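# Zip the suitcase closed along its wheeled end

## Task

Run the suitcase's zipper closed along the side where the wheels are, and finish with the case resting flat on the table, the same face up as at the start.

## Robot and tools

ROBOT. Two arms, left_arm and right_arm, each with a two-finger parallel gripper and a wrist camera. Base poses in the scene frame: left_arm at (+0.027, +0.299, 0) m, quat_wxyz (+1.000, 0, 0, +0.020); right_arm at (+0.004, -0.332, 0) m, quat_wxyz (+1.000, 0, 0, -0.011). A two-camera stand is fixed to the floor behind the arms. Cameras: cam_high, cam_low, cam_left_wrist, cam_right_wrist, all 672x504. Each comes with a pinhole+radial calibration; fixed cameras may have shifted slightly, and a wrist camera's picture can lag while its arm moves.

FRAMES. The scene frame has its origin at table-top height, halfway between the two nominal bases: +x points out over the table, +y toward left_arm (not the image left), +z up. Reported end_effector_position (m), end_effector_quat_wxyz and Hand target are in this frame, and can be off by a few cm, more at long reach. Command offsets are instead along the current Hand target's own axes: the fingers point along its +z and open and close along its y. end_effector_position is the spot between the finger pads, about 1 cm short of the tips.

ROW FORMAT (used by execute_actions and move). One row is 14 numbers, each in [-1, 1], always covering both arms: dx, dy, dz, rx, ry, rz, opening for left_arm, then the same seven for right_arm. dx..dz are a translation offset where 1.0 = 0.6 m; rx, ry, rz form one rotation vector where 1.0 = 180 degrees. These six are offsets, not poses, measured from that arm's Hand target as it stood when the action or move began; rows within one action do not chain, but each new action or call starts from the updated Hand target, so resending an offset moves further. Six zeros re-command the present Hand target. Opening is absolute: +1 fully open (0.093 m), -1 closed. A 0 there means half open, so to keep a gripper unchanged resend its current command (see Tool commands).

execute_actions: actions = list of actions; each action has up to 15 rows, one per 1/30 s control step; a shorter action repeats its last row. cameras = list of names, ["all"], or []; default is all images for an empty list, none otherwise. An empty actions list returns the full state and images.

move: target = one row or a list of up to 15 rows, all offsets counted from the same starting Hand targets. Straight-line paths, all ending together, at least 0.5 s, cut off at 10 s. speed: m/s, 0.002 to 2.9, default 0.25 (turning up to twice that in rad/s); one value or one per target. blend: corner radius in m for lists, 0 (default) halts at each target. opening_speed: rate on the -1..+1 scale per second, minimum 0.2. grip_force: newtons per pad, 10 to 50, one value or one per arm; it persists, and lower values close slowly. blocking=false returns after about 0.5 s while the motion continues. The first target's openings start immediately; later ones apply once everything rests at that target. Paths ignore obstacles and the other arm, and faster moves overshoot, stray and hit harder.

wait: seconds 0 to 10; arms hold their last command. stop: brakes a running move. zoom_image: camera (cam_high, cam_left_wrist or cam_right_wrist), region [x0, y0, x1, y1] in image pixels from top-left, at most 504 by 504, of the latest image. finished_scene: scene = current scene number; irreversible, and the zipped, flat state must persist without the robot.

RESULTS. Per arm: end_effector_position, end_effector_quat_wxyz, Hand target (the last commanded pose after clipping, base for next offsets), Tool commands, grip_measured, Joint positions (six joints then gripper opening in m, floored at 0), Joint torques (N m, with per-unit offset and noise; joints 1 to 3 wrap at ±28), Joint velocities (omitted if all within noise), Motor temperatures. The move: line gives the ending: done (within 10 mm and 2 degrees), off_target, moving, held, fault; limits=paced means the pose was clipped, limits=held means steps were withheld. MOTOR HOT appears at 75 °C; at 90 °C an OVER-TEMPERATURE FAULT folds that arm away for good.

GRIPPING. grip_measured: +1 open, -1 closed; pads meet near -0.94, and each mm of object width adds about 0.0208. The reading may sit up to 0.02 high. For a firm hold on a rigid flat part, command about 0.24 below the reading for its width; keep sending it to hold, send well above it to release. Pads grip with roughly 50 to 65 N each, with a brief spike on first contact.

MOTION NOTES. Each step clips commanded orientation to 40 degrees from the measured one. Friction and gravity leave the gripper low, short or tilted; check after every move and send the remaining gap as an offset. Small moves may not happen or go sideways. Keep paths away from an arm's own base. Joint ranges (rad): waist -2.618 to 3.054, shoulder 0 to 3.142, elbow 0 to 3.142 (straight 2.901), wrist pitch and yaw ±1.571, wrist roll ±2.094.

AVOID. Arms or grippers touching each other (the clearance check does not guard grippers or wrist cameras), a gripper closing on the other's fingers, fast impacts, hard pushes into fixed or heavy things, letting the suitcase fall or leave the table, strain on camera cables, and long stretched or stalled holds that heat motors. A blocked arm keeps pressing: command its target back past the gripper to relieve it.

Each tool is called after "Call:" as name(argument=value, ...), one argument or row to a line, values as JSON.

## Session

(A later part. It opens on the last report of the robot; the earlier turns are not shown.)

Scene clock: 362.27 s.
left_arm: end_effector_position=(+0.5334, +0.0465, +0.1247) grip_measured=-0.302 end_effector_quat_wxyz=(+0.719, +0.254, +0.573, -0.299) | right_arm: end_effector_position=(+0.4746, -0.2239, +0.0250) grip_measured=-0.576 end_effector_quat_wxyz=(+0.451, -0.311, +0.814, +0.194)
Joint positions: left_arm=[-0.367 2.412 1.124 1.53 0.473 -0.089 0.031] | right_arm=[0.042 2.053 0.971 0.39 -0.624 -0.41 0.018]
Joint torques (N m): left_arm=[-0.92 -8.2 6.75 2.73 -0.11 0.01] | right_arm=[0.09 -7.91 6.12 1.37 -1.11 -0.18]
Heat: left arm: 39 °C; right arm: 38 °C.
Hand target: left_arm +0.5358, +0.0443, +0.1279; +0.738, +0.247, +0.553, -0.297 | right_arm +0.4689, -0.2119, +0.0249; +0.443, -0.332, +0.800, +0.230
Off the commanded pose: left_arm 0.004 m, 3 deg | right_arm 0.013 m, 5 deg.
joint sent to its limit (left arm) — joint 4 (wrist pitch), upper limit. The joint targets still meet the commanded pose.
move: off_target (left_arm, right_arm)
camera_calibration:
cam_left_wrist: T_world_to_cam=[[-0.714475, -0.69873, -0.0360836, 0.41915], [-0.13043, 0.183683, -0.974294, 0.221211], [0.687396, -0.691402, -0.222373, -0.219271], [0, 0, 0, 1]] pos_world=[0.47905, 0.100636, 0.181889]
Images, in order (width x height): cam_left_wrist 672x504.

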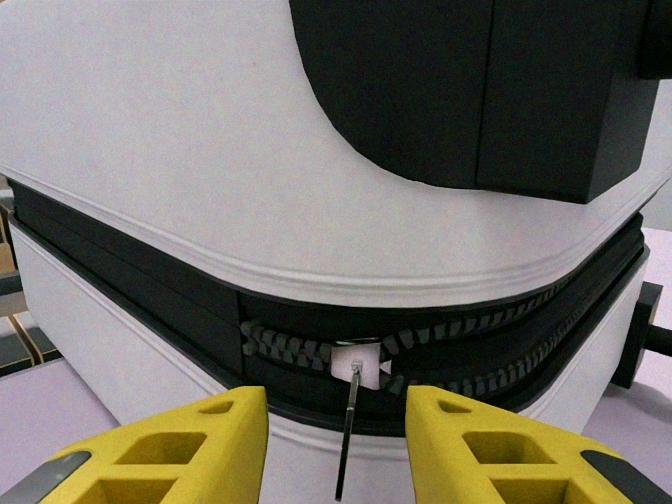

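Call:
move(
  target=[
    [0.006,-0.012,0,0,0,0,-0.3,0,0,0,0,0,0,-0.6],
    [0.006,-0.012,0,0,0,0,-1,0,0,0,0,0,0,-0.6],
  ],
  speed=0.1,
  cameras=["cam_left_wrist"],
)

Scene clock: 367.83 s.
left_arm: end_effector_position=(+0.5307, +0.0393, +0.1247) grip_measured=-0.990 end_effector_quat_wxyz=(+0.719, +0.254, +0.573, -0.302) | right_arm: end_effector_position=(+0.4746, -0.2239, +0.0250) grip_measured=-0.576 end_effector_quat_wxyz=(+0.451, -0.311, +0.814, +0.194)
Joint positions: left_arm=[-0.384 2.412 1.124 1.53 0.458 -0.089 0] | right_arm=[0.042 2.053 0.971 0.39 -0.624 -0.41 0.018]
Joint torques (N m): left_arm=[-0.94 -8.39 5.79 2.73 -0.16 0.1] | right_arm=[0.02 -7.83 6.13 1.37 -1.1 -0.19]
Motor temperatures (°C): left_arm=[22 39 28 35 20 19 21] | right_arm=[19 33 30 38 20 19 23]
Heat: left arm: 39 °C; right arm: 38 °C.
Hand target: left_arm +0.5314, +0.0387, +0.1241; +0.738, +0.247, +0.553, -0.297 | right_arm +0.4689, -0.2119, +0.0249; +0.443, -0.332, +0.800, +0.230
Off the commanded pose: left_arm 0.001 m, 3 deg | right_arm 0.013 m, 5 deg.
joint sent to its limit (left arm) — joint 4 (wrist pitch), upper limit. The joint targets still meet the commanded pose.
move: off_target (left_arm, right_arm); target 2's new opening was sent with left_arm's hand 0.001 m and 3 deg from that target
camera_calibration:
cam_left_wrist: T_world_to_cam=[[-0.716918, -0.696388, -0.0327541, 0.412956], [-0.131265, 0.180979, -0.974688, 0.222754], [0.684688, -0.694472, -0.221158, -0.220922], [0, 0, 0, 1]] pos_world=[0.476558, 0.0938397, 0.181783]
Images, in order (width x height): cam_left_wrist 672x504.

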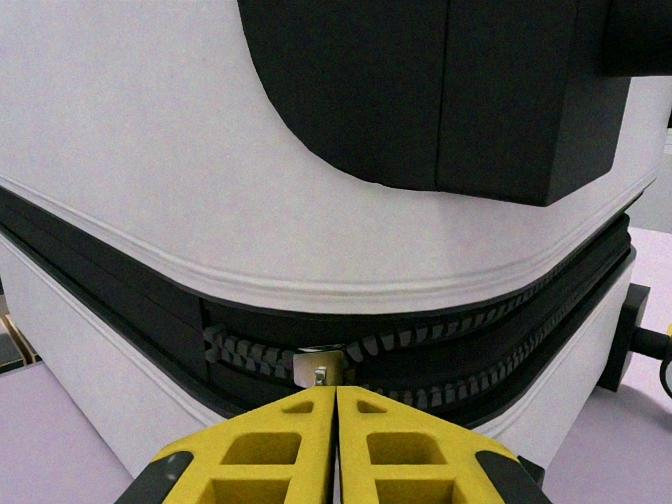

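Call:
move(
  target=[
    [0.0,-0.082,0.03,-0.03,0,0,-1,0,0,0,0,0,0,-0.6],
  ],
  speed=0.08,
  cameras=["cam_left_wrist"],
)

Scene clock: 374.90 s.
left_arm: end_effector_position=(+0.5247, +0.0123, +0.1263) grip_measured=-0.990 end_effector_quat_wxyz=(+0.744, +0.193, +0.588, -0.253) | right_arm: end_effector_position=(+0.4774, -0.2311, +0.0250) grip_measured=-0.576 end_effector_quat_wxyz=(+0.453, -0.306, +0.816, +0.185)
Joint positions: left_arm=[-0.514 2.412 1.112 1.54 0.166 -0.052 0] | right_arm=[0.03 2.053 0.974 0.389 -0.613 -0.414 0.018]
Joint torques (N m): left_arm=[-3.64 -9.98 4.18 2.68 0.22 0.12] | right_arm=[1.13 -7.95 5.86 1.37 -1.22 -0.14]
Heat: left arm: 40 °C; right arm: 38 °C.
Hand target: left_arm +0.5084, -0.0085, +0.1271; +0.749, +0.212, +0.566, -0.270 | right_arm +0.4689, -0.2119, +0.0248; +0.443, -0.332, +0.801, +0.231
Off the commanded pose: left_arm 0.026 m, 4 deg | right_arm 0.021 m, 6 deg.
joint sent to its limit (left arm) — joint 4 (wrist pitch), upper limit. The joint targets still meet the commanded pose.
move: off_target (left_arm, right_arm)
camera_calibration:
cam_left_wrist: T_world_to_cam=[[-0.594996, -0.803723, -0.00288321, 0.323519], [-0.160618, 0.122419, -0.979396, 0.245222], [0.787516, -0.582274, -0.201931, -0.293073], [0, 0, 0, 1]] pos_world=[0.46268, 0.0593514, 0.181922]
Images, in order (width x height): cam_left_wrist 672x504.

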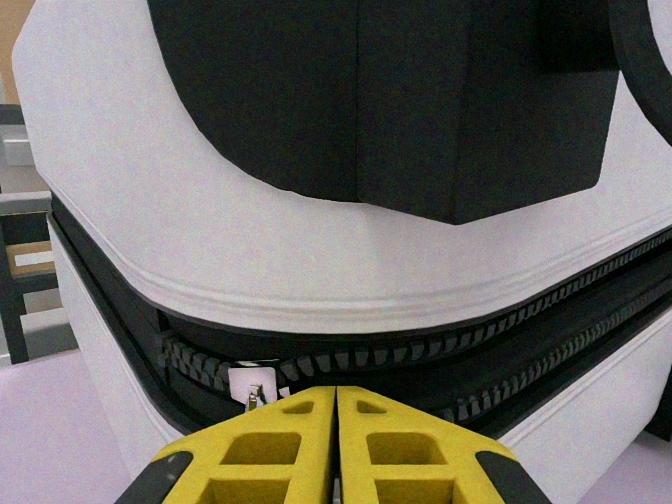

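Call:
move(
  target=[
    [0.0,-0.04,0.02,-0.03,0,0,-1,0,0,0,0,0,0,-0.6],
  ],
  speed=0.08,
  cameras=["cam_left_wrist"],
)

Scene clock: 383.37 s.
left_arm: end_effector_position=(+0.5209, +0.0031, +0.1267) grip_measured=-0.990 end_effector_quat_wxyz=(+0.758, +0.137, +0.602, -0.211) | right_arm: end_effector_position=(+0.4783, -0.2347, +0.0248) grip_measured=-0.576 end_effector_quat_wxyz=(+0.454, -0.303, +0.818, +0.182)
Joint positions: left_arm=[-0.598 2.412 1.112 1.54 -0.061 -0.033 0] | right_arm=[0.023 2.053 0.974 0.389 -0.609 -0.415 0.018]
Joint torques (N m): left_arm=[-4.71 -8.87 6.67 2.67 0.59 0.16] | right_arm=[1.66 -8.05 5.91 1.36 -1.25 -0.13]
Heat: left arm: 41 °C; right arm: 37 °C.
Hand target: left_arm +0.5019, -0.0341, +0.1300; +0.758, +0.176, +0.579, -0.243 | right_arm +0.4688, -0.2119, +0.0248; +0.443, -0.332, +0.801, +0.231
Off the commanded pose: left_arm 0.042 m, 6 deg | right_arm 0.025 m, 7 deg.
joint sent to its limit (left arm) — joint 4 (wrist pitch), upper limit. The joint targets still meet the commanded pose.
move: off_target (left_arm, right_arm)
camera_calibration:
cam_left_wrist: T_world_to_cam=[[-0.475285, -0.87922, 0.0327982, 0.24721], [-0.1909, 0.0666628, -0.979343, 0.26197], [0.858872, -0.471729, -0.199527, -0.333166], [0, 0, 0, 1]] pos_world=[0.453652, 0.0427243, 0.181975]
Images, in order (width x height): cam_left_wrist 672x504.

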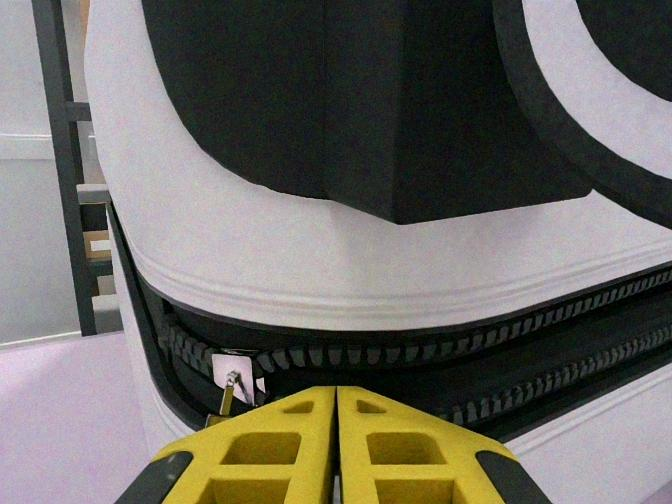

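Call:
move(
  target=[
    [0.0,0.068,-0.065,0.0,0,0,-1,0,0,0,0,0,0,-0.6],
    [0.0,0.12,-0.07,0.03,0,0,-0.3,0,0,0,0,0,0,-0.6],
  ],
  speed=0.12,
  cameras=["cam_left_wrist"],
)

Scene clock: 393.60 s.
left_arm: end_effector_position=(+0.5093, +0.0473, +0.0982) grip_measured=-0.302 end_effector_quat_wxyz=(+0.704, +0.225, +0.621, -0.259) | right_arm: end_effector_position=(+0.4777, -0.2339, +0.0249) grip_measured=-0.576 end_effector_quat_wxyz=(+0.454, -0.305, +0.817, +0.184)
Joint positions: left_arm=[-0.427 2.366 0.964 1.535 0.31 -0.046 0.031] | right_arm=[0.023 2.053 0.974 0.388 -0.615 -0.416 0.018]
Joint torques (N m): left_arm=[-0.18 -11.1 5.15 2.84 0.16 -0.04] | right_arm=[1.63 -8.02 5.9 1.37 -1.18 -0.12]
Heat: left arm: 41 °C; right arm: 37 °C.
Hand target: left_arm +0.5098, +0.0477, +0.1177; +0.749, +0.212, +0.566, -0.270 | right_arm +0.4689, -0.2119, +0.0248; +0.443, -0.332, +0.801, +0.231
Off the commanded pose: left_arm 0.019 m, 8 deg | right_arm 0.024 m, 7 deg.
joint sent to its limit (left arm) — joint 4 (wrist pitch), upper limit. The joint targets are off in orientation, not in position.
move: off_target (left_arm, right_arm); target 2's new opening was sent with left_arm's hand 0.019 m and 8 deg from that target
camera_calibration:
cam_left_wrist: T_world_to_cam=[[-0.637144, -0.770687, -0.00942957, 0.362886], [-0.231403, 0.202948, -0.951454, 0.240401], [0.735187, -0.604031, -0.307646, -0.228144], [0, 0, 0, 1]] pos_world=[0.454569, 0.0930766, 0.161965]
Images, in order (width x height): cam_left_wrist 672x504.

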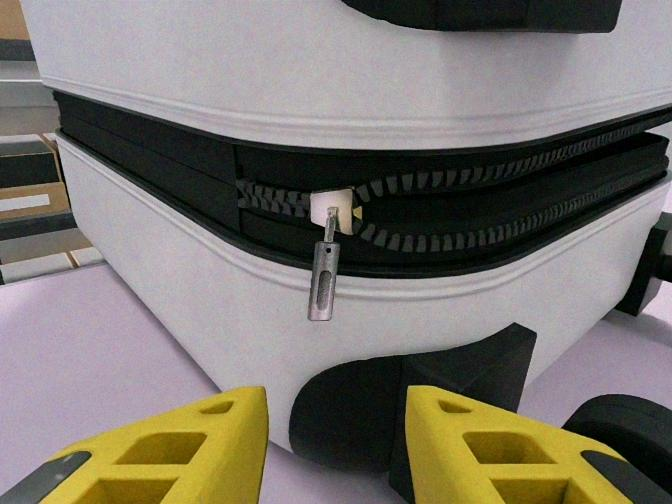

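Call:
move(
  target=[
    [-0.02,0.0,0.005,0.0,0,0,-0.3,0,0,0,0,0,0,-0.6],
    [0.0,0.0,0.06,0,0,0,-0.3,0,0,0,0,0,0,-0.6],
  ],
  speed=0.12,
  cameras=["cam_left_wrist"],
)

Scene clock: 403.47 s.
left_arm: end_effector_position=(+0.5335, +0.0257, +0.1233) grip_measured=-0.302 end_effector_quat_wxyz=(+0.734, +0.221, +0.581, -0.273) | right_arm: end_effector_position=(+0.4777, -0.2339, +0.0249) grip_measured=-0.576 end_effector_quat_wxyz=(+0.454, -0.305, +0.817, +0.184)
Joint positions: left_arm=[-0.447 2.428 1.137 1.531 0.304 -0.065 0.031] | right_arm=[0.023 2.053 0.974 0.388 -0.615 -0.416 0.018]
Joint torques (N m): left_arm=[-0.75 -8.44 6.82 2.78 -0.19 -0.02] | right_arm=[1.65 -8.02 5.83 1.37 -1.2 -0.14]
Heat: left arm: 41 °C; right arm: 37 °C.
Hand target: left_arm +0.5362, +0.0253, +0.1274; +0.749, +0.212, +0.566, -0.270 | right_arm +0.4689, -0.2119, +0.0248; +0.443, -0.332, +0.801, +0.231
Off the commanded pose: left_arm 0.005 m, 3 deg | right_arm 0.024 m, 7 deg.
joint sent to its limit (left arm) — joint 4 (wrist pitch), upper limit. The joint targets still meet the commanded pose.
move: off_target (left_arm, right_arm)
camera_calibration:
cam_left_wrist: T_world_to_cam=[[-0.649574, -0.759997, -0.021414, 0.369859], [-0.14531, 0.151745, -0.97768, 0.232857], [0.746283, -0.631964, -0.209005, -0.268542], [0, 0, 0, 1]] pos_world=[0.474495, 0.076048, 0.179454]
Images, in order (width x height): cam_left_wrist 672x504.

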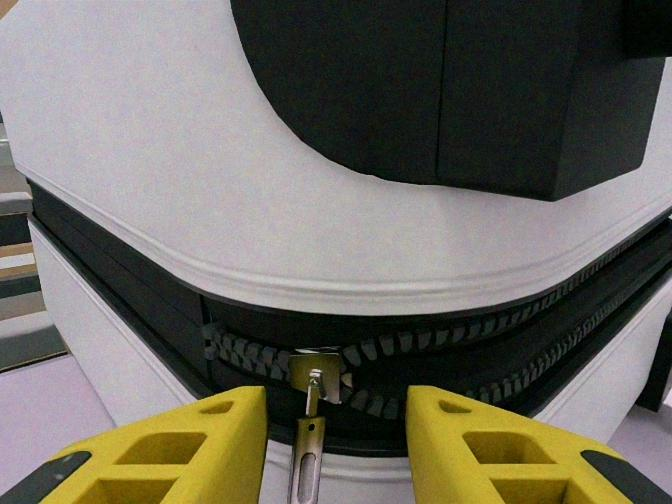

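Call:
move(
  target=[
    [0.02,0.012,0.0,0.0,0,0,-0.3,0,0,0,0,0,0,-0.6],
    [0.02,0.012,0.022,0,0,0,-0.3,0,0,0,0,0,0,-0.6],
  ],
  speed=0.12,
  cameras=["cam_left_wrist"],
)

Scene clock: 408.80 s.
left_arm: end_effector_position=(+0.5445, +0.0196, +0.1246) grip_measured=-0.301 end_effector_quat_wxyz=(+0.742, +0.223, +0.566, -0.281) | right_arm: end_effector_position=(+0.4792, -0.2347, +0.0248) grip_measured=-0.576 end_effector_quat_wxyz=(+0.454, -0.304, +0.818, +0.181)
Joint positions: left_arm=[-0.445 2.481 1.221 1.538 0.321 -0.076 0.031] | right_arm=[0.023 2.055 0.977 0.388 -0.609 -0.416 0.018]
Joint torques (N m): left_arm=[-0.47 -8.01 7.99 2.31 -0.3 0.02] | right_arm=[1.65 -8.17 5.59 1.39 -1.23 -0.14]
Heat: left arm: 40 °C; right arm: 37 °C.
Hand target: left_arm +0.5531, +0.0208, +0.1196; +0.749, +0.212, +0.566, -0.270 | right_arm +0.4689, -0.2119, +0.0249; +0.443, -0.332, +0.801, +0.231
Off the commanded pose: left_arm 0.010 m, 2 deg | right_arm 0.025 m, 7 deg.
move: off_target (right_arm)
camera_calibration:
cam_left_wrist: T_world_to_cam=[[-0.661271, -0.749667, -0.0268563, 0.379098], [-0.114149, 0.135944, -0.984119, 0.220758], [0.741412, -0.647703, -0.175469, -0.281632], [0, 0, 0, 1]] pos_world=[0.484691, 0.0717722, 0.178015]
Images, in order (width x height): cam_left_wrist 672x504.

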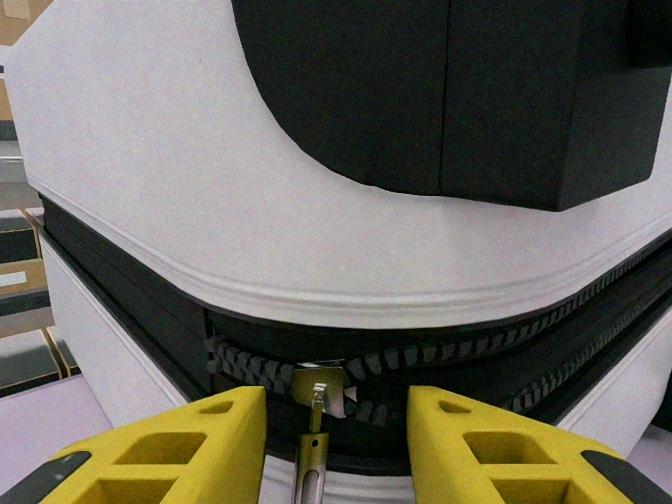

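Call:
move(
  target=[
    [0.0,0.012,-0.045,0.0,0,0,-0.3,0,0,0,0,0,0,-0.6],
    [0.012,0.015,-0.045,0,0,0,-0.3,0,0,0,0,0,0,-0.6],
    [0.008,0.015,-0.02,0,0,0,-0.3,0,0,0,0,0,0,-0.6],
  ],
  speed=0.12,
  cameras=["cam_left_wrist"],
)

Scene clock: 415.97 s.
left_arm: end_effector_position=(+0.5505, +0.0368, +0.1095) grip_measured=-0.301 end_effector_quat_wxyz=(+0.735, +0.215, +0.584, -0.269) | right_arm: end_effector_position=(+0.4792, -0.2347, +0.0248) grip_measured=-0.576 end_effector_quat_wxyz=(+0.454, -0.304, +0.818, +0.181)
Joint positions: left_arm=[-0.414 2.493 1.201 1.532 0.321 -0.076 0.031] | right_arm=[0.023 2.055 0.977 0.388 -0.609 -0.416 0.018]
Joint torques (N m): left_arm=[-0.92 -8.84 6.79 2.74 -0.03 -0.01] | right_arm=[1.66 -8.24 5.57 1.38 -1.24 -0.13]
Heat: left arm: 41 °C; right arm: 37 °C.
Hand target: left_arm +0.5511, +0.0343, +0.1117; +0.749, +0.212, +0.566, -0.270 | right_arm +0.4689, -0.2119, +0.0249; +0.443, -0.332, +0.801, +0.231
Off the commanded pose: left_arm 0.003 m, 3 deg | right_arm 0.025 m, 7 deg.
joint sent to its limit (left arm) — joint 4 (wrist pitch), upper limit. The joint targets still meet the commanded pose.
move: off_target (left_arm, right_arm)
camera_calibration:
cam_left_wrist: T_world_to_cam=[[-0.63862, -0.769381, -0.014746, 0.382568], [-0.153003, 0.145732, -0.977421, 0.224543], [0.754158, -0.621945, -0.210785, -0.281646], [0, 0, 0, 1]] pos_world=[0.491077, 0.0864495, 0.165748]
Images, in order (width x height): cam_left_wrist 672x504.

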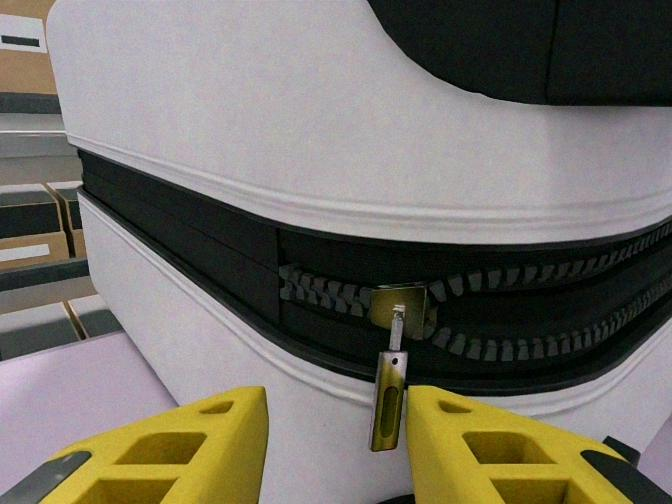

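Call:
move(
  target=[
    [-0.004,-0.028,0.0,0.0,0,0,-0.3,0,0,0,0,0,0,-0.6],
    [-0.004,-0.028,0.014,0.0,0,0,-0.3,0,0,0,0,0,0,-0.6],
  ],
  speed=0.12,
  cameras=["cam_left_wrist"],
)

Scene clock: 419.73 s.
left_arm: end_effector_position=(+0.5492, +0.0337, +0.1095) grip_measured=-0.301 end_effector_quat_wxyz=(+0.737, +0.207, +0.586, -0.265) | right_arm: end_effector_position=(+0.4792, -0.2348, +0.0248) grip_measured=-0.576 end_effector_quat_wxyz=(+0.454, -0.304, +0.818, +0.181)
Joint positions: left_arm=[-0.428 2.493 1.197 1.536 0.289 -0.076 0.031] | right_arm=[0.023 2.055 0.977 0.388 -0.608 -0.416 0.018]
Joint torques (N m): left_arm=[-3.14 -9.11 7.66 2.67 -0.11 0.07] | right_arm=[1.61 -8.25 5.63 1.37 -1.27 -0.14]
Heat: left arm: 41 °C; right arm: 37 °C.
Hand target: left_arm +0.5459, +0.0165, +0.1162; +0.749, +0.212, +0.566, -0.270 | right_arm +0.4689, -0.2119, +0.0248; +0.443, -0.332, +0.801, +0.231
Off the commanded pose: left_arm 0.019 m, 3 deg | right_arm 0.025 m, 7 deg.
move: off_target (left_arm, right_arm)
camera_calibration:
cam_left_wrist: T_world_to_cam=[[-0.625737, -0.779996, -0.0076252, 0.37189], [-0.157706, 0.136078, -0.978065, 0.227786], [0.763925, -0.61081, -0.208159, -0.28867], [0, 0, 0, 1]] pos_world=[0.48915, 0.0827538, 0.165536]
Images, in order (width x height): cam_left_wrist 672x504.

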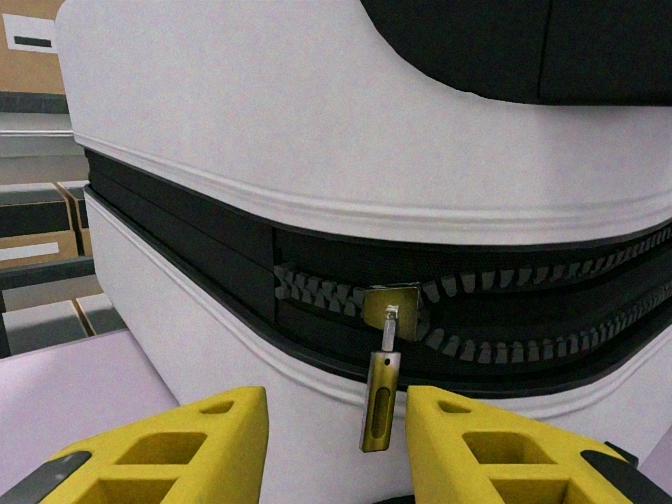

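Call:
move(
  target=[
    [0,0,0.0,0.0,0,0,-1,0,0,0,0,0,0,-0.6],
  ],
  cameras=["cam_left_wrist"],
)

Scene clock: 423.00 s.
left_arm: end_effector_position=(+0.5470, +0.0269, +0.1092) grip_measured=-0.987 end_effector_quat_wxyz=(+0.736, +0.209, +0.586, -0.268) | right_arm: end_effector_position=(+0.4794, -0.2352, +0.0246) grip_measured=-0.576 end_effector_quat_wxyz=(+0.454, -0.303, +0.818, +0.180)
Joint positions: left_arm=[-0.442 2.494 1.201 1.531 0.282 -0.074 0] | right_arm=[0.023 2.055 0.977 0.388 -0.605 -0.416 0.018]
Joint torques (N m): left_arm=[-2.02 -9.09 7.49 2.72 -0.07 0.07] | right_arm=[1.63 -8.24 5.59 1.38 -1.27 -0.14]
Heat: left arm: 41 °C; right arm: 37 °C.
Hand target: left_arm +0.5459, +0.0165, +0.1161; +0.749, +0.212, +0.566, -0.270 | right_arm +0.4689, -0.2119, +0.0248; +0.443, -0.332, +0.801, +0.231
Off the commanded pose: left_arm 0.013 m, 3 deg | right_arm 0.026 m, 7 deg.
move: off_target (left_arm, right_arm)
camera_calibration:
cam_left_wrist: T_world_to_cam=[[-0.631262, -0.775539, -0.00690081, 0.368012], [-0.158499, 0.137713, -0.977708, 0.228383], [0.759201, -0.616097, -0.209855, -0.288269], [0, 0, 0, 1]] pos_world=[0.487365, 0.0763549, 0.165337]
Images, in order (width x height): cam_left_wrist 672x504.

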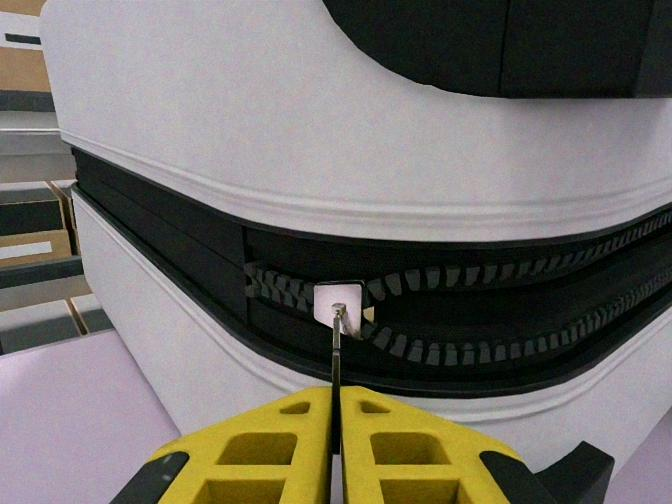

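Call:
move(
  target=[
    [-0.005,-0.07,0.015,-0.02,0,0,-1,0,0,0,0,0,0,-0.6],
  ],
  speed=0.08,
  cameras=["cam_left_wrist"],
)

Scene clock: 427.83 s.
left_arm: end_effector_position=(+0.5484, +0.0197, +0.1104) grip_measured=-0.987 end_effector_quat_wxyz=(+0.757, +0.148, +0.601, -0.211) | right_arm: end_effector_position=(+0.4811, -0.2390, +0.0246) grip_measured=-0.576 end_effector_quat_wxyz=(+0.455, -0.300, +0.820, +0.175)
Joint positions: left_arm=[-0.523 2.494 1.201 1.529 0.03 -0.038 0] | right_arm=[0.018 2.055 0.979 0.388 -0.596 -0.416 0.018]
Joint torques (N m): left_arm=[-5.09 -11.34 5.33 2.66 0.64 0.03] | right_arm=[2.14 -8.21 5.42 1.39 -1.38 -0.14]
Heat: left arm: 40 °C; right arm: 37 °C.
Hand target: left_arm +0.5248, -0.0206, +0.1209; +0.755, +0.188, +0.575, -0.252 | right_arm +0.4689, -0.2119, +0.0248; +0.442, -0.332, +0.801, +0.231
Off the commanded pose: left_arm 0.048 m, 7 deg | right_arm 0.030 m, 8 deg.
move: off_target (left_arm, right_arm)
camera_calibration:
cam_left_wrist: T_world_to_cam=[[-0.488648, -0.872325, 0.016494, 0.284451], [-0.184306, 0.0847273, -0.97921, 0.246145], [0.852792, -0.48153, -0.202177, -0.348396], [0, 0, 0, 1]] pos_world=[0.481472, 0.0595155, 0.165898]
Images, in order (width x height): cam_left_wrist 672x504.

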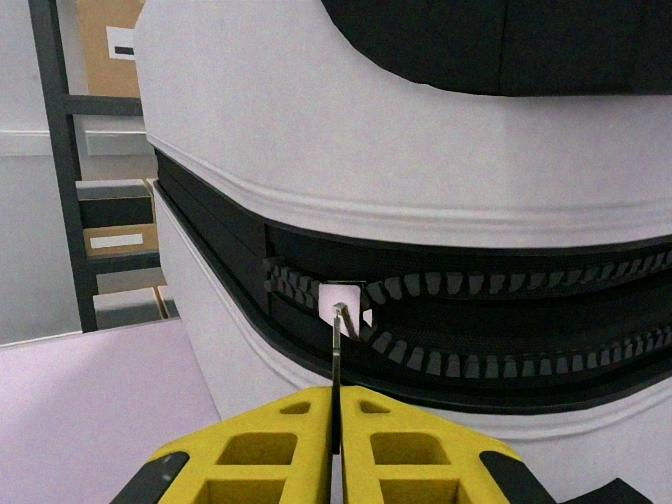

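Call:
move(
  target=[
    [0.005,-0.063,0.025,-0.04,0,0,-1,0,0,0,0,0,0,-0.6],
  ],
  speed=0.08,
  cameras=["cam_left_wrist"],
)

Scene clock: 434.23 s.
left_arm: end_effector_position=(+0.5409, +0.0105, +0.1092) grip_measured=-0.987 end_effector_quat_wxyz=(+0.769, +0.077, +0.619, -0.143) | right_arm: end_effector_position=(+0.4826, -0.2469, +0.0245) grip_measured=-0.576 end_effector_quat_wxyz=(+0.456, -0.293, +0.823, +0.171)
Joint positions: left_arm=[-0.629 2.494 1.21 1.517 -0.274 0.005 0] | right_arm=[0.001 2.055 0.979 0.388 -0.596 -0.416 0.018]
Joint torques (N m): left_arm=[-7.56 -10.5 7.79 2.43 1.07 -0.01] | right_arm=[3.45 -8.38 5.35 1.36 -1.38 -0.15]
Heat: left arm: 40 °C; right arm: 37 °C.
Hand target: left_arm +0.5146, -0.0600, +0.1223; +0.766, +0.140, +0.589, -0.216 | right_arm +0.4689, -0.2119, +0.0248; +0.442, -0.332, +0.801, +0.231
Off the commanded pose: left_arm 0.076 m, 12 deg | right_arm 0.038 m, 9 deg.
move: off_target (left_arm, right_arm)
camera_calibration:
cam_left_wrist: T_world_to_cam=[[-0.305734, -0.951088, 0.0442549, 0.171561], [-0.217081, 0.0243753, -0.975849, 0.262459], [0.92704, -0.307957, -0.213916, -0.387295], [0, 0, 0, 1]] pos_world=[0.468465, 0.0375018, 0.165679]
Images, in order (width x height): cam_left_wrist 672x504.

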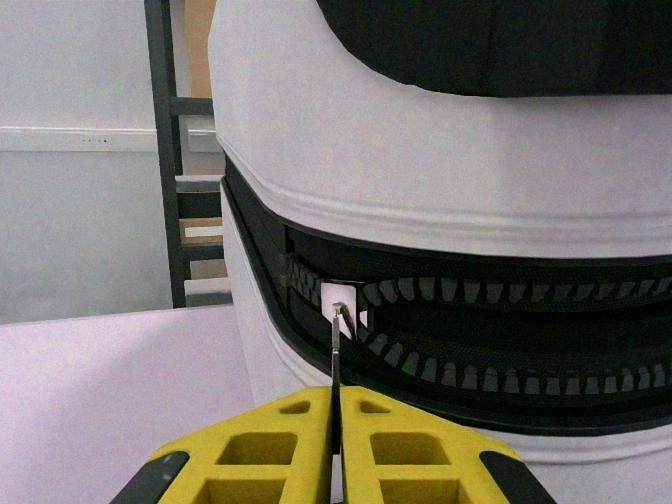

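Call:
move(
  target=[
    [-0.012,-0.003,-0.072,0.11,0,0,-1,-0.037,-0.027,0.059,0.058,-0.005,0.033,-0.6],
  ],
  speed=0.06,
  cameras=["cam_left_wrist","cam_high"],
)

Scene clock: 463.90 s.
left_arm: end_effector_position=(+0.5248, +0.0171, +0.1099) grip_measured=-0.988 end_effector_quat_wxyz=(+0.739, +0.178, +0.609, -0.227) | right_arm: end_effector_position=(+0.4988, -0.2237, +0.0248) grip_measured=-0.585 end_effector_quat_wxyz=(+0.460, -0.257, +0.835, +0.156)
Joint positions: left_arm=[-0.528 2.425 1.089 1.532 0.095 -0.032 0] | right_arm=[0.086 2.084 1.015 0.437 -0.469 -0.293 0.017]
Joint torques (N m): left_arm=[-5.74 -11.96 2.14 2.78 1.79 0.15] | right_arm=[5.63 -6.02 8.1 2.04 -0.12 0.82]
Heat: left arm: 42 °C; right arm: 37 °C.
Hand target: left_arm +0.4758, -0.0401, +0.1179; +0.730, +0.270, +0.543, -0.314 | right_arm +0.5091, -0.1921, +0.0250; +0.465, -0.246, +0.831, +0.182
Off the commanded pose: left_arm 0.076 m, 16 deg | right_arm 0.033 m, 3 deg.
joint sent to its limit (left arm) — joint 4 (wrist pitch), upper limit. The joint targets are off in position and orientation.
move: off_target (left_arm, right_arm)
camera_calibration:
cam_left_wrist: T_world_to_cam=[[-0.54516, -0.838332, -0.000680697, 0.30162], [-0.20218, 0.132264, -0.970376, 0.249157], [0.813587, -0.528873, -0.241599, -0.30385], [0, 0, 0, 1]] pos_world=[0.462015, 0.0592054, 0.168571]
Images, in order (width x height): cam_high 672x504, cam_left_wrist 672x504.

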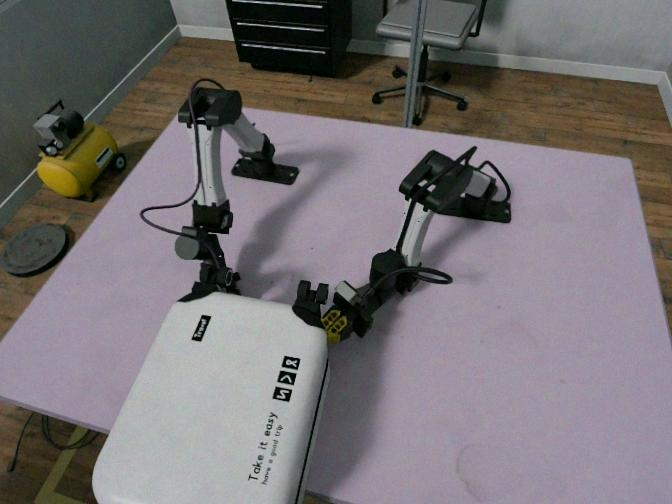

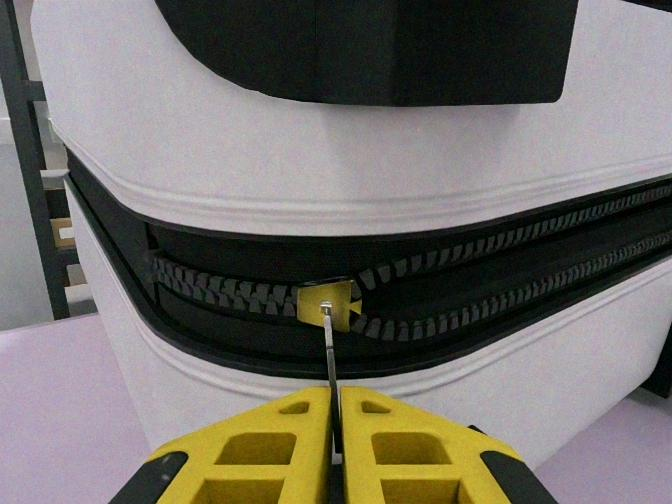

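Call:
move(
  target=[
    [0,-0.05,0.03,-0.04,0,0,-1,-0.0,-0.0,0.0,0.0,0,0.0,-0.6],
  ],
  speed=0.06,
  cameras=["cam_left_wrist"],
)

Scene clock: 470.37 s.
left_arm: end_effector_position=(+0.5211, +0.0110, +0.1103) grip_measured=-0.988 end_effector_quat_wxyz=(+0.751, +0.134, +0.620, -0.181) | right_arm: end_effector_position=(+0.5018, -0.2255, +0.0250) grip_measured=-0.593 end_effector_quat_wxyz=(+0.463, -0.255, +0.836, +0.149)
Joint positions: left_arm=[-0.6 2.424 1.089 1.532 -0.108 -0.003 0] | right_arm=[0.086 2.089 1.019 0.444 -0.455 -0.292 0.017]
Joint torques (N m): left_arm=[-10.13 -11.48 3.3 2.81 1.47 0.03] | right_arm=[5.65 -6.39 7.82 1.99 -0.24 0.8]
Motor temperatures (°C): left_arm=[25 45 28 39 22 19 21] | right_arm=[20 31 30 38 21 19 23]
Heat: left arm: 45 °C; right arm: 38 °C.
Hand target: left_arm +0.4644, -0.0731, +0.1210; +0.746, +0.223, +0.562, -0.279 | right_arm +0.5091, -0.1920, +0.0250; +0.465, -0.247, +0.831, +0.182
Off the commanded pose: left_arm 0.102 m, 17 deg | right_arm 0.034 m, 4 deg.
joint sent to its limit (left arm) — joint 4 (wrist pitch), upper limit. The joint targets are off in position and orientation.
move: off_target (left_arm, right_arm)
camera_calibration:
cam_left_wrist: T_world_to_cam=[[-0.429818, -0.902858, 0.0102081, 0.233872], [-0.222004, 0.094716, -0.970434, 0.260373], [0.875197, -0.419377, -0.241149, -0.337263], [0, 0, 0, 1]] pos_world=[0.453498, 0.0450513, 0.168957]
Images, in order (width x height): cam_left_wrist 672x504.

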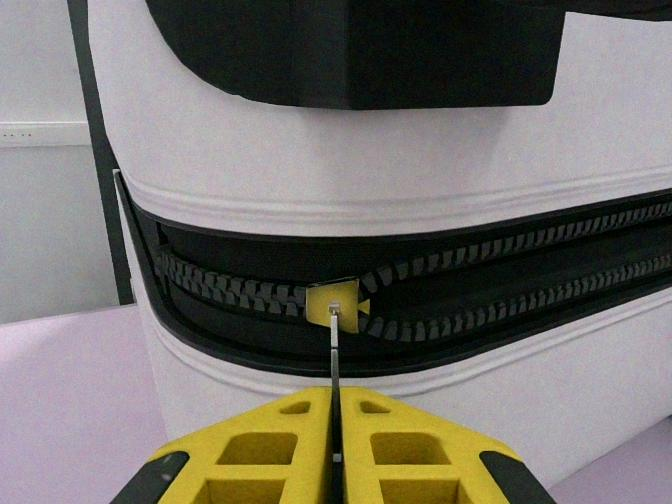

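Call:
move(
  target=[
    [0.023,0.02,0.08,-0.08,0,0,-1,-0.0,0.02,0.02,0.0,0,0.0,-0.6],
  ],
  speed=0.06,
  cameras=["cam_left_wrist"],
)

Scene clock: 479.33 s.
left_arm: end_effector_position=(+0.5385, -0.0082, +0.1130) grip_measured=-0.988 end_effector_quat_wxyz=(+0.773, +0.051, +0.623, -0.105) | right_arm: end_effector_position=(+0.5127, -0.2153, +0.0251) grip_measured=-0.597 end_effector_quat_wxyz=(+0.474, -0.232, +0.838, +0.140)
Joint positions: left_arm=[-0.699 2.51 1.281 1.472 -0.431 0.049 0] | right_arm=[0.124 2.117 1.042 0.49 -0.388 -0.229 0.017]
Joint torques (N m): left_arm=[-8.9 -9.33 8.87 2.4 1.49 -0.21] | right_arm=[5.65 -6.95 6.82 1.85 -0.54 0.44]
Heat: left arm: 47 °C; right arm: 39 °C.
Hand target: left_arm +0.5095, -0.0976, +0.1207; +0.768, +0.128, +0.593, -0.206 | right_arm +0.5102, -0.1759, +0.0196; +0.464, -0.247, +0.831, +0.182
Off the commanded pose: left_arm 0.094 m, 15 deg | right_arm 0.040 m, 5 deg.
move: off_target (left_arm, right_arm)
camera_calibration:
cam_left_wrist: T_world_to_cam=[[-0.216262, -0.975554, 0.0390653, 0.105164], [-0.221281, 0.0100043, -0.975159, 0.268158], [0.950929, -0.219534, -0.218035, -0.401757], [0, 0, 0, 1]] pos_world=[0.464123, 0.0117111, 0.169791]
Images, in order (width x height): cam_left_wrist 672x504.

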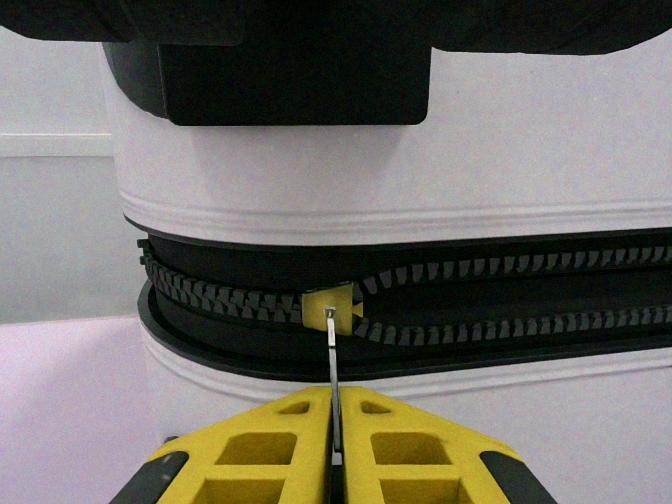

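Call:
move(
  target=[
    [0.03,-0.066,0.04,-0.03,0,0,-1,-0.0,0.0,0.0,0.0,0,0.0,-0.6],
  ],
  speed=0.06,
  cameras=["cam_left_wrist","cam_high"],
)

Scene clock: 490.27 s.
left_arm: end_effector_position=(+0.5377, -0.0935, +0.1125) grip_measured=-0.988 end_effector_quat_wxyz=(+0.777, +0.038, +0.614, -0.134) | right_arm: end_effector_position=(+0.5107, -0.2059, +0.0249) grip_measured=-0.597 end_effector_quat_wxyz=(+0.473, -0.240, +0.835, +0.143)
Joint positions: left_arm=[-0.83 2.668 1.615 1.34 -0.539 0.041 0] | right_arm=[0.144 2.118 1.042 0.492 -0.385 -0.229 0.017]
Joint torques (N m): left_arm=[-5.39 -10.55 8.94 2.11 0.92 0.12] | right_arm=[3.99 -6.79 7.13 1.83 -0.53 0.46]
Heat: left arm: 45 °C; right arm: 39 °C.
Hand target: left_arm +0.5154, -0.1460, +0.1117; +0.773, +0.092, +0.602, -0.178 | right_arm +0.5103, -0.1760, +0.0198; +0.465, -0.246, +0.831, +0.182
Off the commanded pose: left_arm 0.057 m, 8 deg | right_arm 0.030 m, 5 deg.
move: off_target (left_arm, right_arm)
camera_calibration:
cam_left_wrist: T_world_to_cam=[[-0.245029, -0.965134, 0.0920709, 0.032216], [-0.209281, -0.0400736, -0.977034, 0.257368], [0.946658, -0.25867, -0.192165, -0.424122], [0, 0, 0, 1]] pos_world=[0.463255, -0.0683012, 0.166989]
Images, in order (width x height): cam_high 672x504, cam_left_wrist 672x504.

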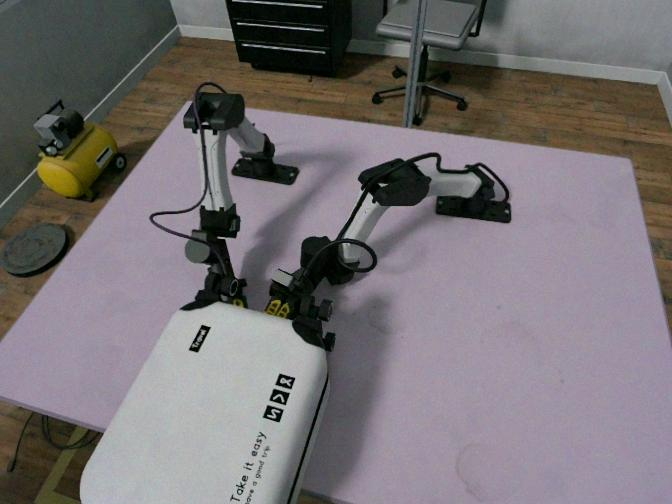

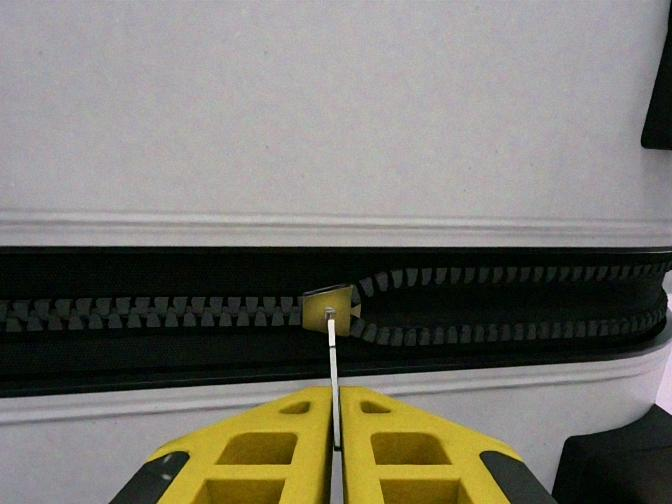

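Call:
move(
  target=[
    [-0.008,0.095,0,0,0,0,-1,0.01,-0.034,-0.036,0.0,0,0.0,-0.6],
    [-0.008,0.095,0,0,0,0,-0.3,0.01,-0.034,-0.036,0.0,0,0.0,-0.6],
    [-0.05,0.092,-0.17,0,0,0,-0.3,0.01,-0.034,-0.036,0.0,0,0.0,-0.6],
    [-0.03,0.31,-0.32,0.14,0.24,0,0.6,0.01,-0.034,-0.036,0.0,0,0.0,-0.6],
  ],
  speed=0.15,
  cameras=["cam_left_wrist","cam_high"],
)

Scene clock: 509.80 s.
left_arm: end_effector_position=(+0.4037, +0.0984, +0.0478) grip_measured=+0.598 end_effector_quat_wxyz=(+0.442, +0.302, +0.804, -0.258) | right_arm: end_effector_position=(+0.5100, -0.2095, +0.0260) grip_measured=-0.597 end_effector_quat_wxyz=(+0.474, -0.245, +0.832, +0.153)
Joint positions: left_arm=[-0.334 1.808 0.641 0.589 0.515 0.143 0.074] | right_arm=[0.125 2.118 1.042 0.49 -0.423 -0.241 0.017]
Joint torques (N m): left_arm=[0.01 -9.02 7.45 2.1 0.37 0.17] | right_arm=[-0.87 -9.69 4.59 1.68 -0.77 0.18]
Heat: left arm: 45 °C; right arm: 40 °C.
Hand target: left_arm +0.4111, +0.0964, +0.0658; +0.461, +0.313, +0.790, -0.256 | right_arm +0.5047, -0.2055, +0.0240; +0.465, -0.246, +0.831, +0.182
Off the commanded pose: left_arm 0.020 m, 3 deg | right_arm 0.007 m, 3 deg.
move: off_target (left_arm, right_arm); target 4's new opening was sent with left_arm's hand 0.020 m and 3 deg from that target
camera_calibration:
cam_left_wrist: T_world_to_cam=[[-0.717086, -0.684738, 0.13008, 0.351706], [-0.61371, 0.531851, -0.583519, 0.261973], [0.330375, -0.498265, -0.801614, 0.0414313], [0, 0, 0, 1]] pos_world=[0.399291, 0.122139, 0.140329]
Images, in order (width x height): cam_high 672x504, cam_left_wrist 672x504.

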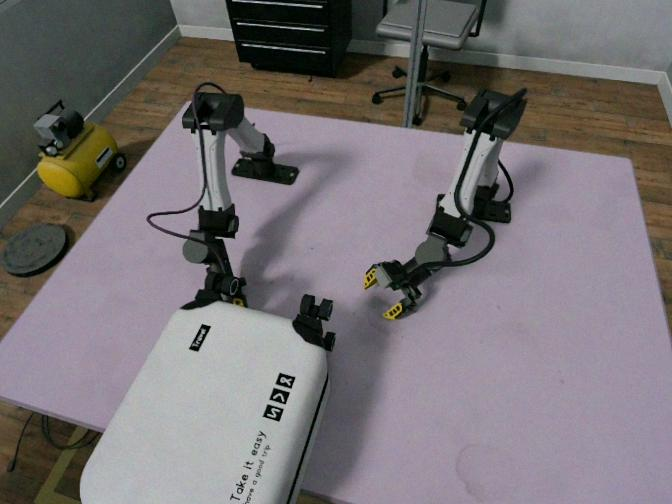

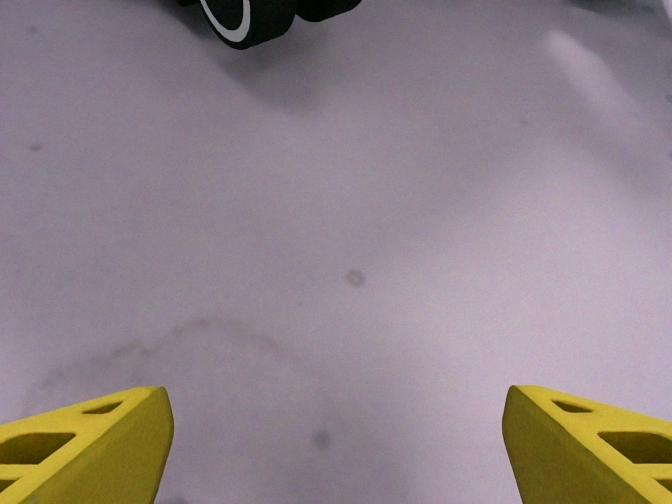

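Call:
move(
  target=[-0.07,0.039,0.147,0,0,0.03,0.6,0,0,0,0,0,0.0,-0.6],
  speed=0.15,
  cameras=["cam_left_wrist"],
)

Scene clock: 518.73 s.
left_arm: end_effector_position=(+0.4889, +0.0428, +0.0672) grip_measured=+0.598 end_effector_quat_wxyz=(+0.474, +0.344, +0.772, -0.245) | right_arm: end_effector_position=(+0.5100, -0.2095, +0.0260) grip_measured=-0.597 end_effector_quat_wxyz=(+0.474, -0.245, +0.832, +0.153)
Joint positions: left_arm=[-0.399 2.052 1.061 0.484 0.48 0.194 0.074] | right_arm=[0.125 2.118 1.042 0.49 -0.423 -0.241 0.017]
Joint torques (N m): left_arm=[-0.94 -7.1 8.24 2.16 0.04 0.17] | right_arm=[-0.84 -9.69 4.66 1.68 -0.78 0.17]
Heat: left arm: 45 °C; right arm: 39 °C.
Hand target: left_arm +0.4942, +0.0402, +0.0614; +0.473, +0.350, +0.774, -0.234 | right_arm +0.5047, -0.2055, +0.0240; +0.465, -0.246, +0.831, +0.182
Off the commanded pose: left_arm 0.008 m, 1 deg | right_arm 0.007 m, 3 deg.
move: off_target (right_arm)
camera_calibration:
cam_left_wrist: T_world_to_cam=[[-0.764798, -0.643379, 0.0338703, 0.400334], [-0.514661, 0.578472, -0.632846, 0.308074], [0.387567, -0.501431, -0.773536, -0.0285177], [0, 0, 0, 1]] pos_world=[0.475781, 0.0650547, 0.159345]
Images, in order (width x height): cam_left_wrist 672x504.

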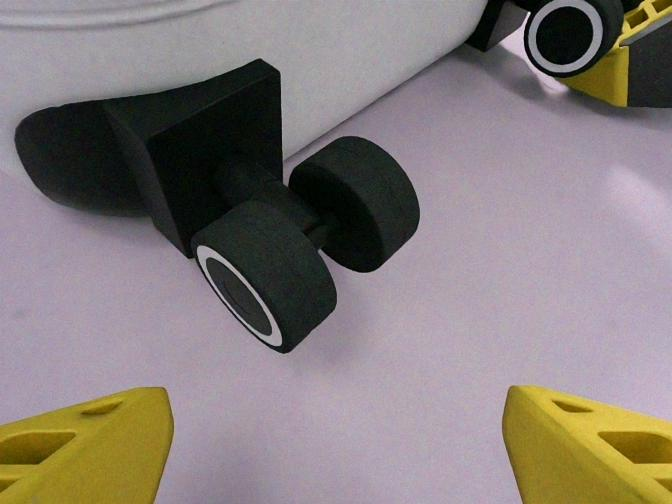

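Call:
move(
  target=[-0.003,0.015,0.084,-0.049,-0.003,-0.025,0.6,0,0,0,0,0,0.0,-0.6],
  speed=0.12,
  cameras=["cam_left_wrist"],
)

Scene clock: 529.87 s.
left_arm: end_effector_position=(+0.5226, +0.0140, +0.0412) grip_measured=+0.598 end_effector_quat_wxyz=(+0.484, +0.286, +0.803, -0.199) | right_arm: end_effector_position=(+0.5100, -0.2095, +0.0260) grip_measured=-0.597 end_effector_quat_wxyz=(+0.474, -0.245, +0.832, +0.153)
Joint positions: left_arm=[-0.488 2.209 1.209 0.514 0.254 0.083 0.074] | right_arm=[0.125 2.118 1.042 0.49 -0.423 -0.241 0.017]
Joint torques (N m): left_arm=[-0.87 -8.18 8.46 2.58 -0.05 -0.06] | right_arm=[-0.95 -9.7 4.55 1.68 -0.76 0.17]
Heat: left arm: 43 °C; right arm: 39 °C.
Hand target: left_arm +0.5303, +0.0106, +0.0403; +0.492, +0.281, +0.801, -0.194 | right_arm +0.5047, -0.2055, +0.0240; +0.465, -0.246, +0.831, +0.182
Off the commanded pose: left_arm 0.008 m, 1 deg | right_arm 0.007 m, 3 deg.
move: off_target (right_arm)
camera_calibration:
cam_left_wrist: T_world_to_cam=[[-0.6531, -0.756829, 0.0258878, 0.351956], [-0.607711, 0.503409, -0.614221, 0.374567], [0.451828, -0.41688, -0.78871, -0.110298], [0, 0, 0, 1]] pos_world=[0.507326, 0.0318289, 0.133962]
Images, in order (width x height): cam_left_wrist 672x504.

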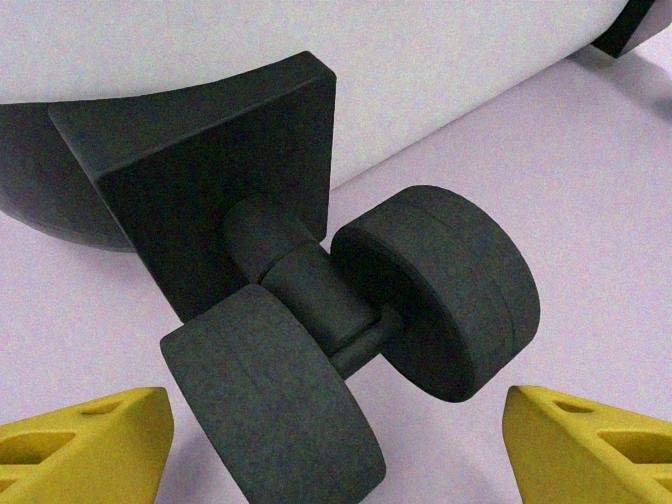

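Call:
move(
  target=[
    [-0.003,0.016,0.01,0,0,0,0.2,0,0,0,0,0,0.0,-0.6],
    [-0.006,0.016,0.028,0,0,0,-0.3,0,0,0,0,0,0.0,-0.6],
  ],
  speed=0.1,
  cameras=["cam_left_wrist"],
)

Scene clock: 535.80 s.
left_arm: end_effector_position=(+0.5359, +0.0081, +0.0351) grip_measured=-0.296 end_effector_quat_wxyz=(+0.478, +0.292, +0.803, -0.204) | right_arm: end_effector_position=(+0.5113, -0.2151, +0.0259) grip_measured=-0.597 end_effector_quat_wxyz=(+0.475, -0.242, +0.833, +0.149)
Joint positions: left_arm=[-0.481 2.265 1.294 0.472 0.274 0.092 0.031] | right_arm=[0.115 2.118 1.042 0.49 -0.422 -0.243 0.017]
Joint torques (N m): left_arm=[-0.57 -8.24 9.39 2.67 -0.13 -0.08] | right_arm=[0.08 -9.66 4.53 1.69 -0.77 0.2]
Heat: left arm: 42 °C; right arm: 39 °C.
Hand target: left_arm +0.5491, +0.0071, +0.0358; +0.492, +0.281, +0.801, -0.194 | right_arm +0.5047, -0.2053, +0.0240; +0.465, -0.247, +0.831, +0.182
Off the commanded pose: left_arm 0.013 m, 2 deg | right_arm 0.012 m, 4 deg.
move: off_target (left_arm, right_arm); target 2's new opening was sent with left_arm's hand 0.015 m and 3 deg from that target
camera_calibration:
cam_left_wrist: T_world_to_cam=[[-0.664272, -0.746817, 0.0317303, 0.36209], [-0.606895, 0.514062, -0.606151, 0.381025], [0.436373, -0.421906, -0.794717, -0.115025], [0, 0, 0, 1]] pos_world=[0.521962, 0.0260154, 0.128057]
Images, in order (width x height): cam_left_wrist 672x504.

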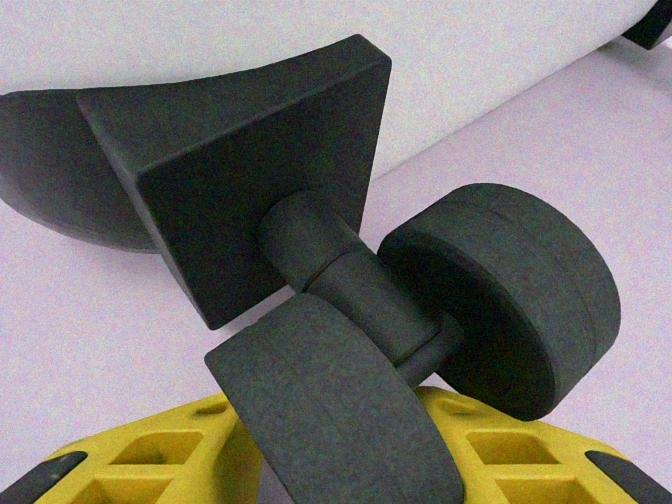

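Call:
move(
  target=[
    [0,0,0,0,0,0,-0.6,0,0,0,0,0,0.0,0.4],
    [0,0,0,0,0,0,-0.6,0,0,-0.17,0,0,0.0,0.4],
    [0.042,-0.075,-0.079,-0.065,-0.002,-0.032,-0.6,-0.091,0.195,-0.2,0.157,-0.2,0.09,-0.3],
  ],
  speed=[0.1,0.2,0.08],
  cameras=["cam_right_wrist","cam_high"],
)

Scene clock: 557.13 s.
left_arm: end_effector_position=(+0.4856, -0.0009, +0.0360) grip_measured=-0.564 end_effector_quat_wxyz=(+0.519, +0.208, +0.816, -0.147) | right_arm: end_effector_position=(+0.3750, -0.1645, +0.1213) grip_measured=-0.297 end_effector_quat_wxyz=(+0.687, +0.037, +0.720, +0.088)
Joint positions: left_arm=[-0.64 2.164 1.04 0.692 -0.068 -0.057 0.018] | right_arm=[0.67 1.848 0.398 1.402 0.571 0.205 0.031]
Joint torques (N m): left_arm=[-1.21 -12.41 3.29 2.12 -0.33 -0.36] | right_arm=[0.42 -5.18 5.14 2.52 0.15 0.02]
Heat: left arm: 44 °C; right arm: 41 °C.
Hand target: left_arm +0.4791, +0.0070, +0.0357; +0.511, +0.188, +0.828, -0.137 | right_arm +0.3795, -0.1610, +0.1399; +0.711, +0.056, +0.693, +0.106
Off the commanded pose: left_arm 0.010 m, 3 deg | right_arm 0.019 m, 5 deg.
move: off_target (left_arm, right_arm); target 3's new opening was sent with right_arm's hand 0.019 m and 5 deg from that target
camera_calibration:
cam_right_wrist: T_world_to_cam=[[0.054229, -0.986203, -0.156409, -0.165469], [-0.483369, 0.111136, -0.868334, 0.341247], [0.873735, 0.122692, -0.470673, -0.167657], [0, 0, 0, 1]] pos_world=[0.320409, -0.180541, 0.191523]
Images, in order (width x height): cam_high 672x504, cam_right_wrist 672x504.

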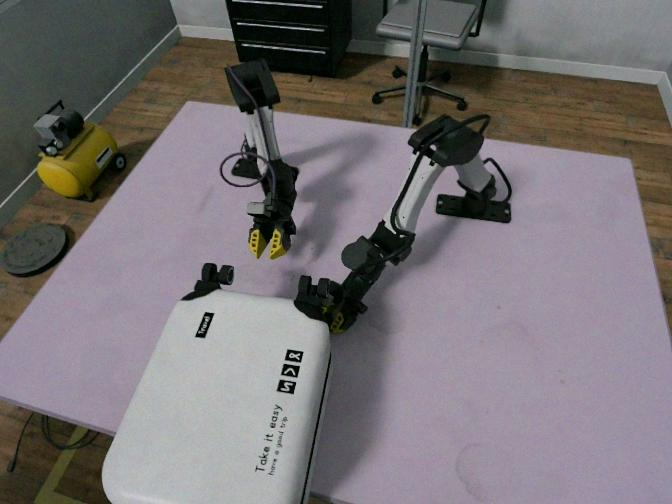

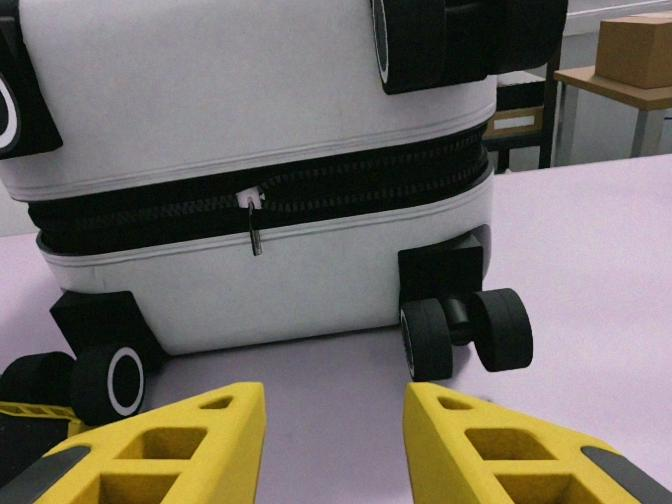

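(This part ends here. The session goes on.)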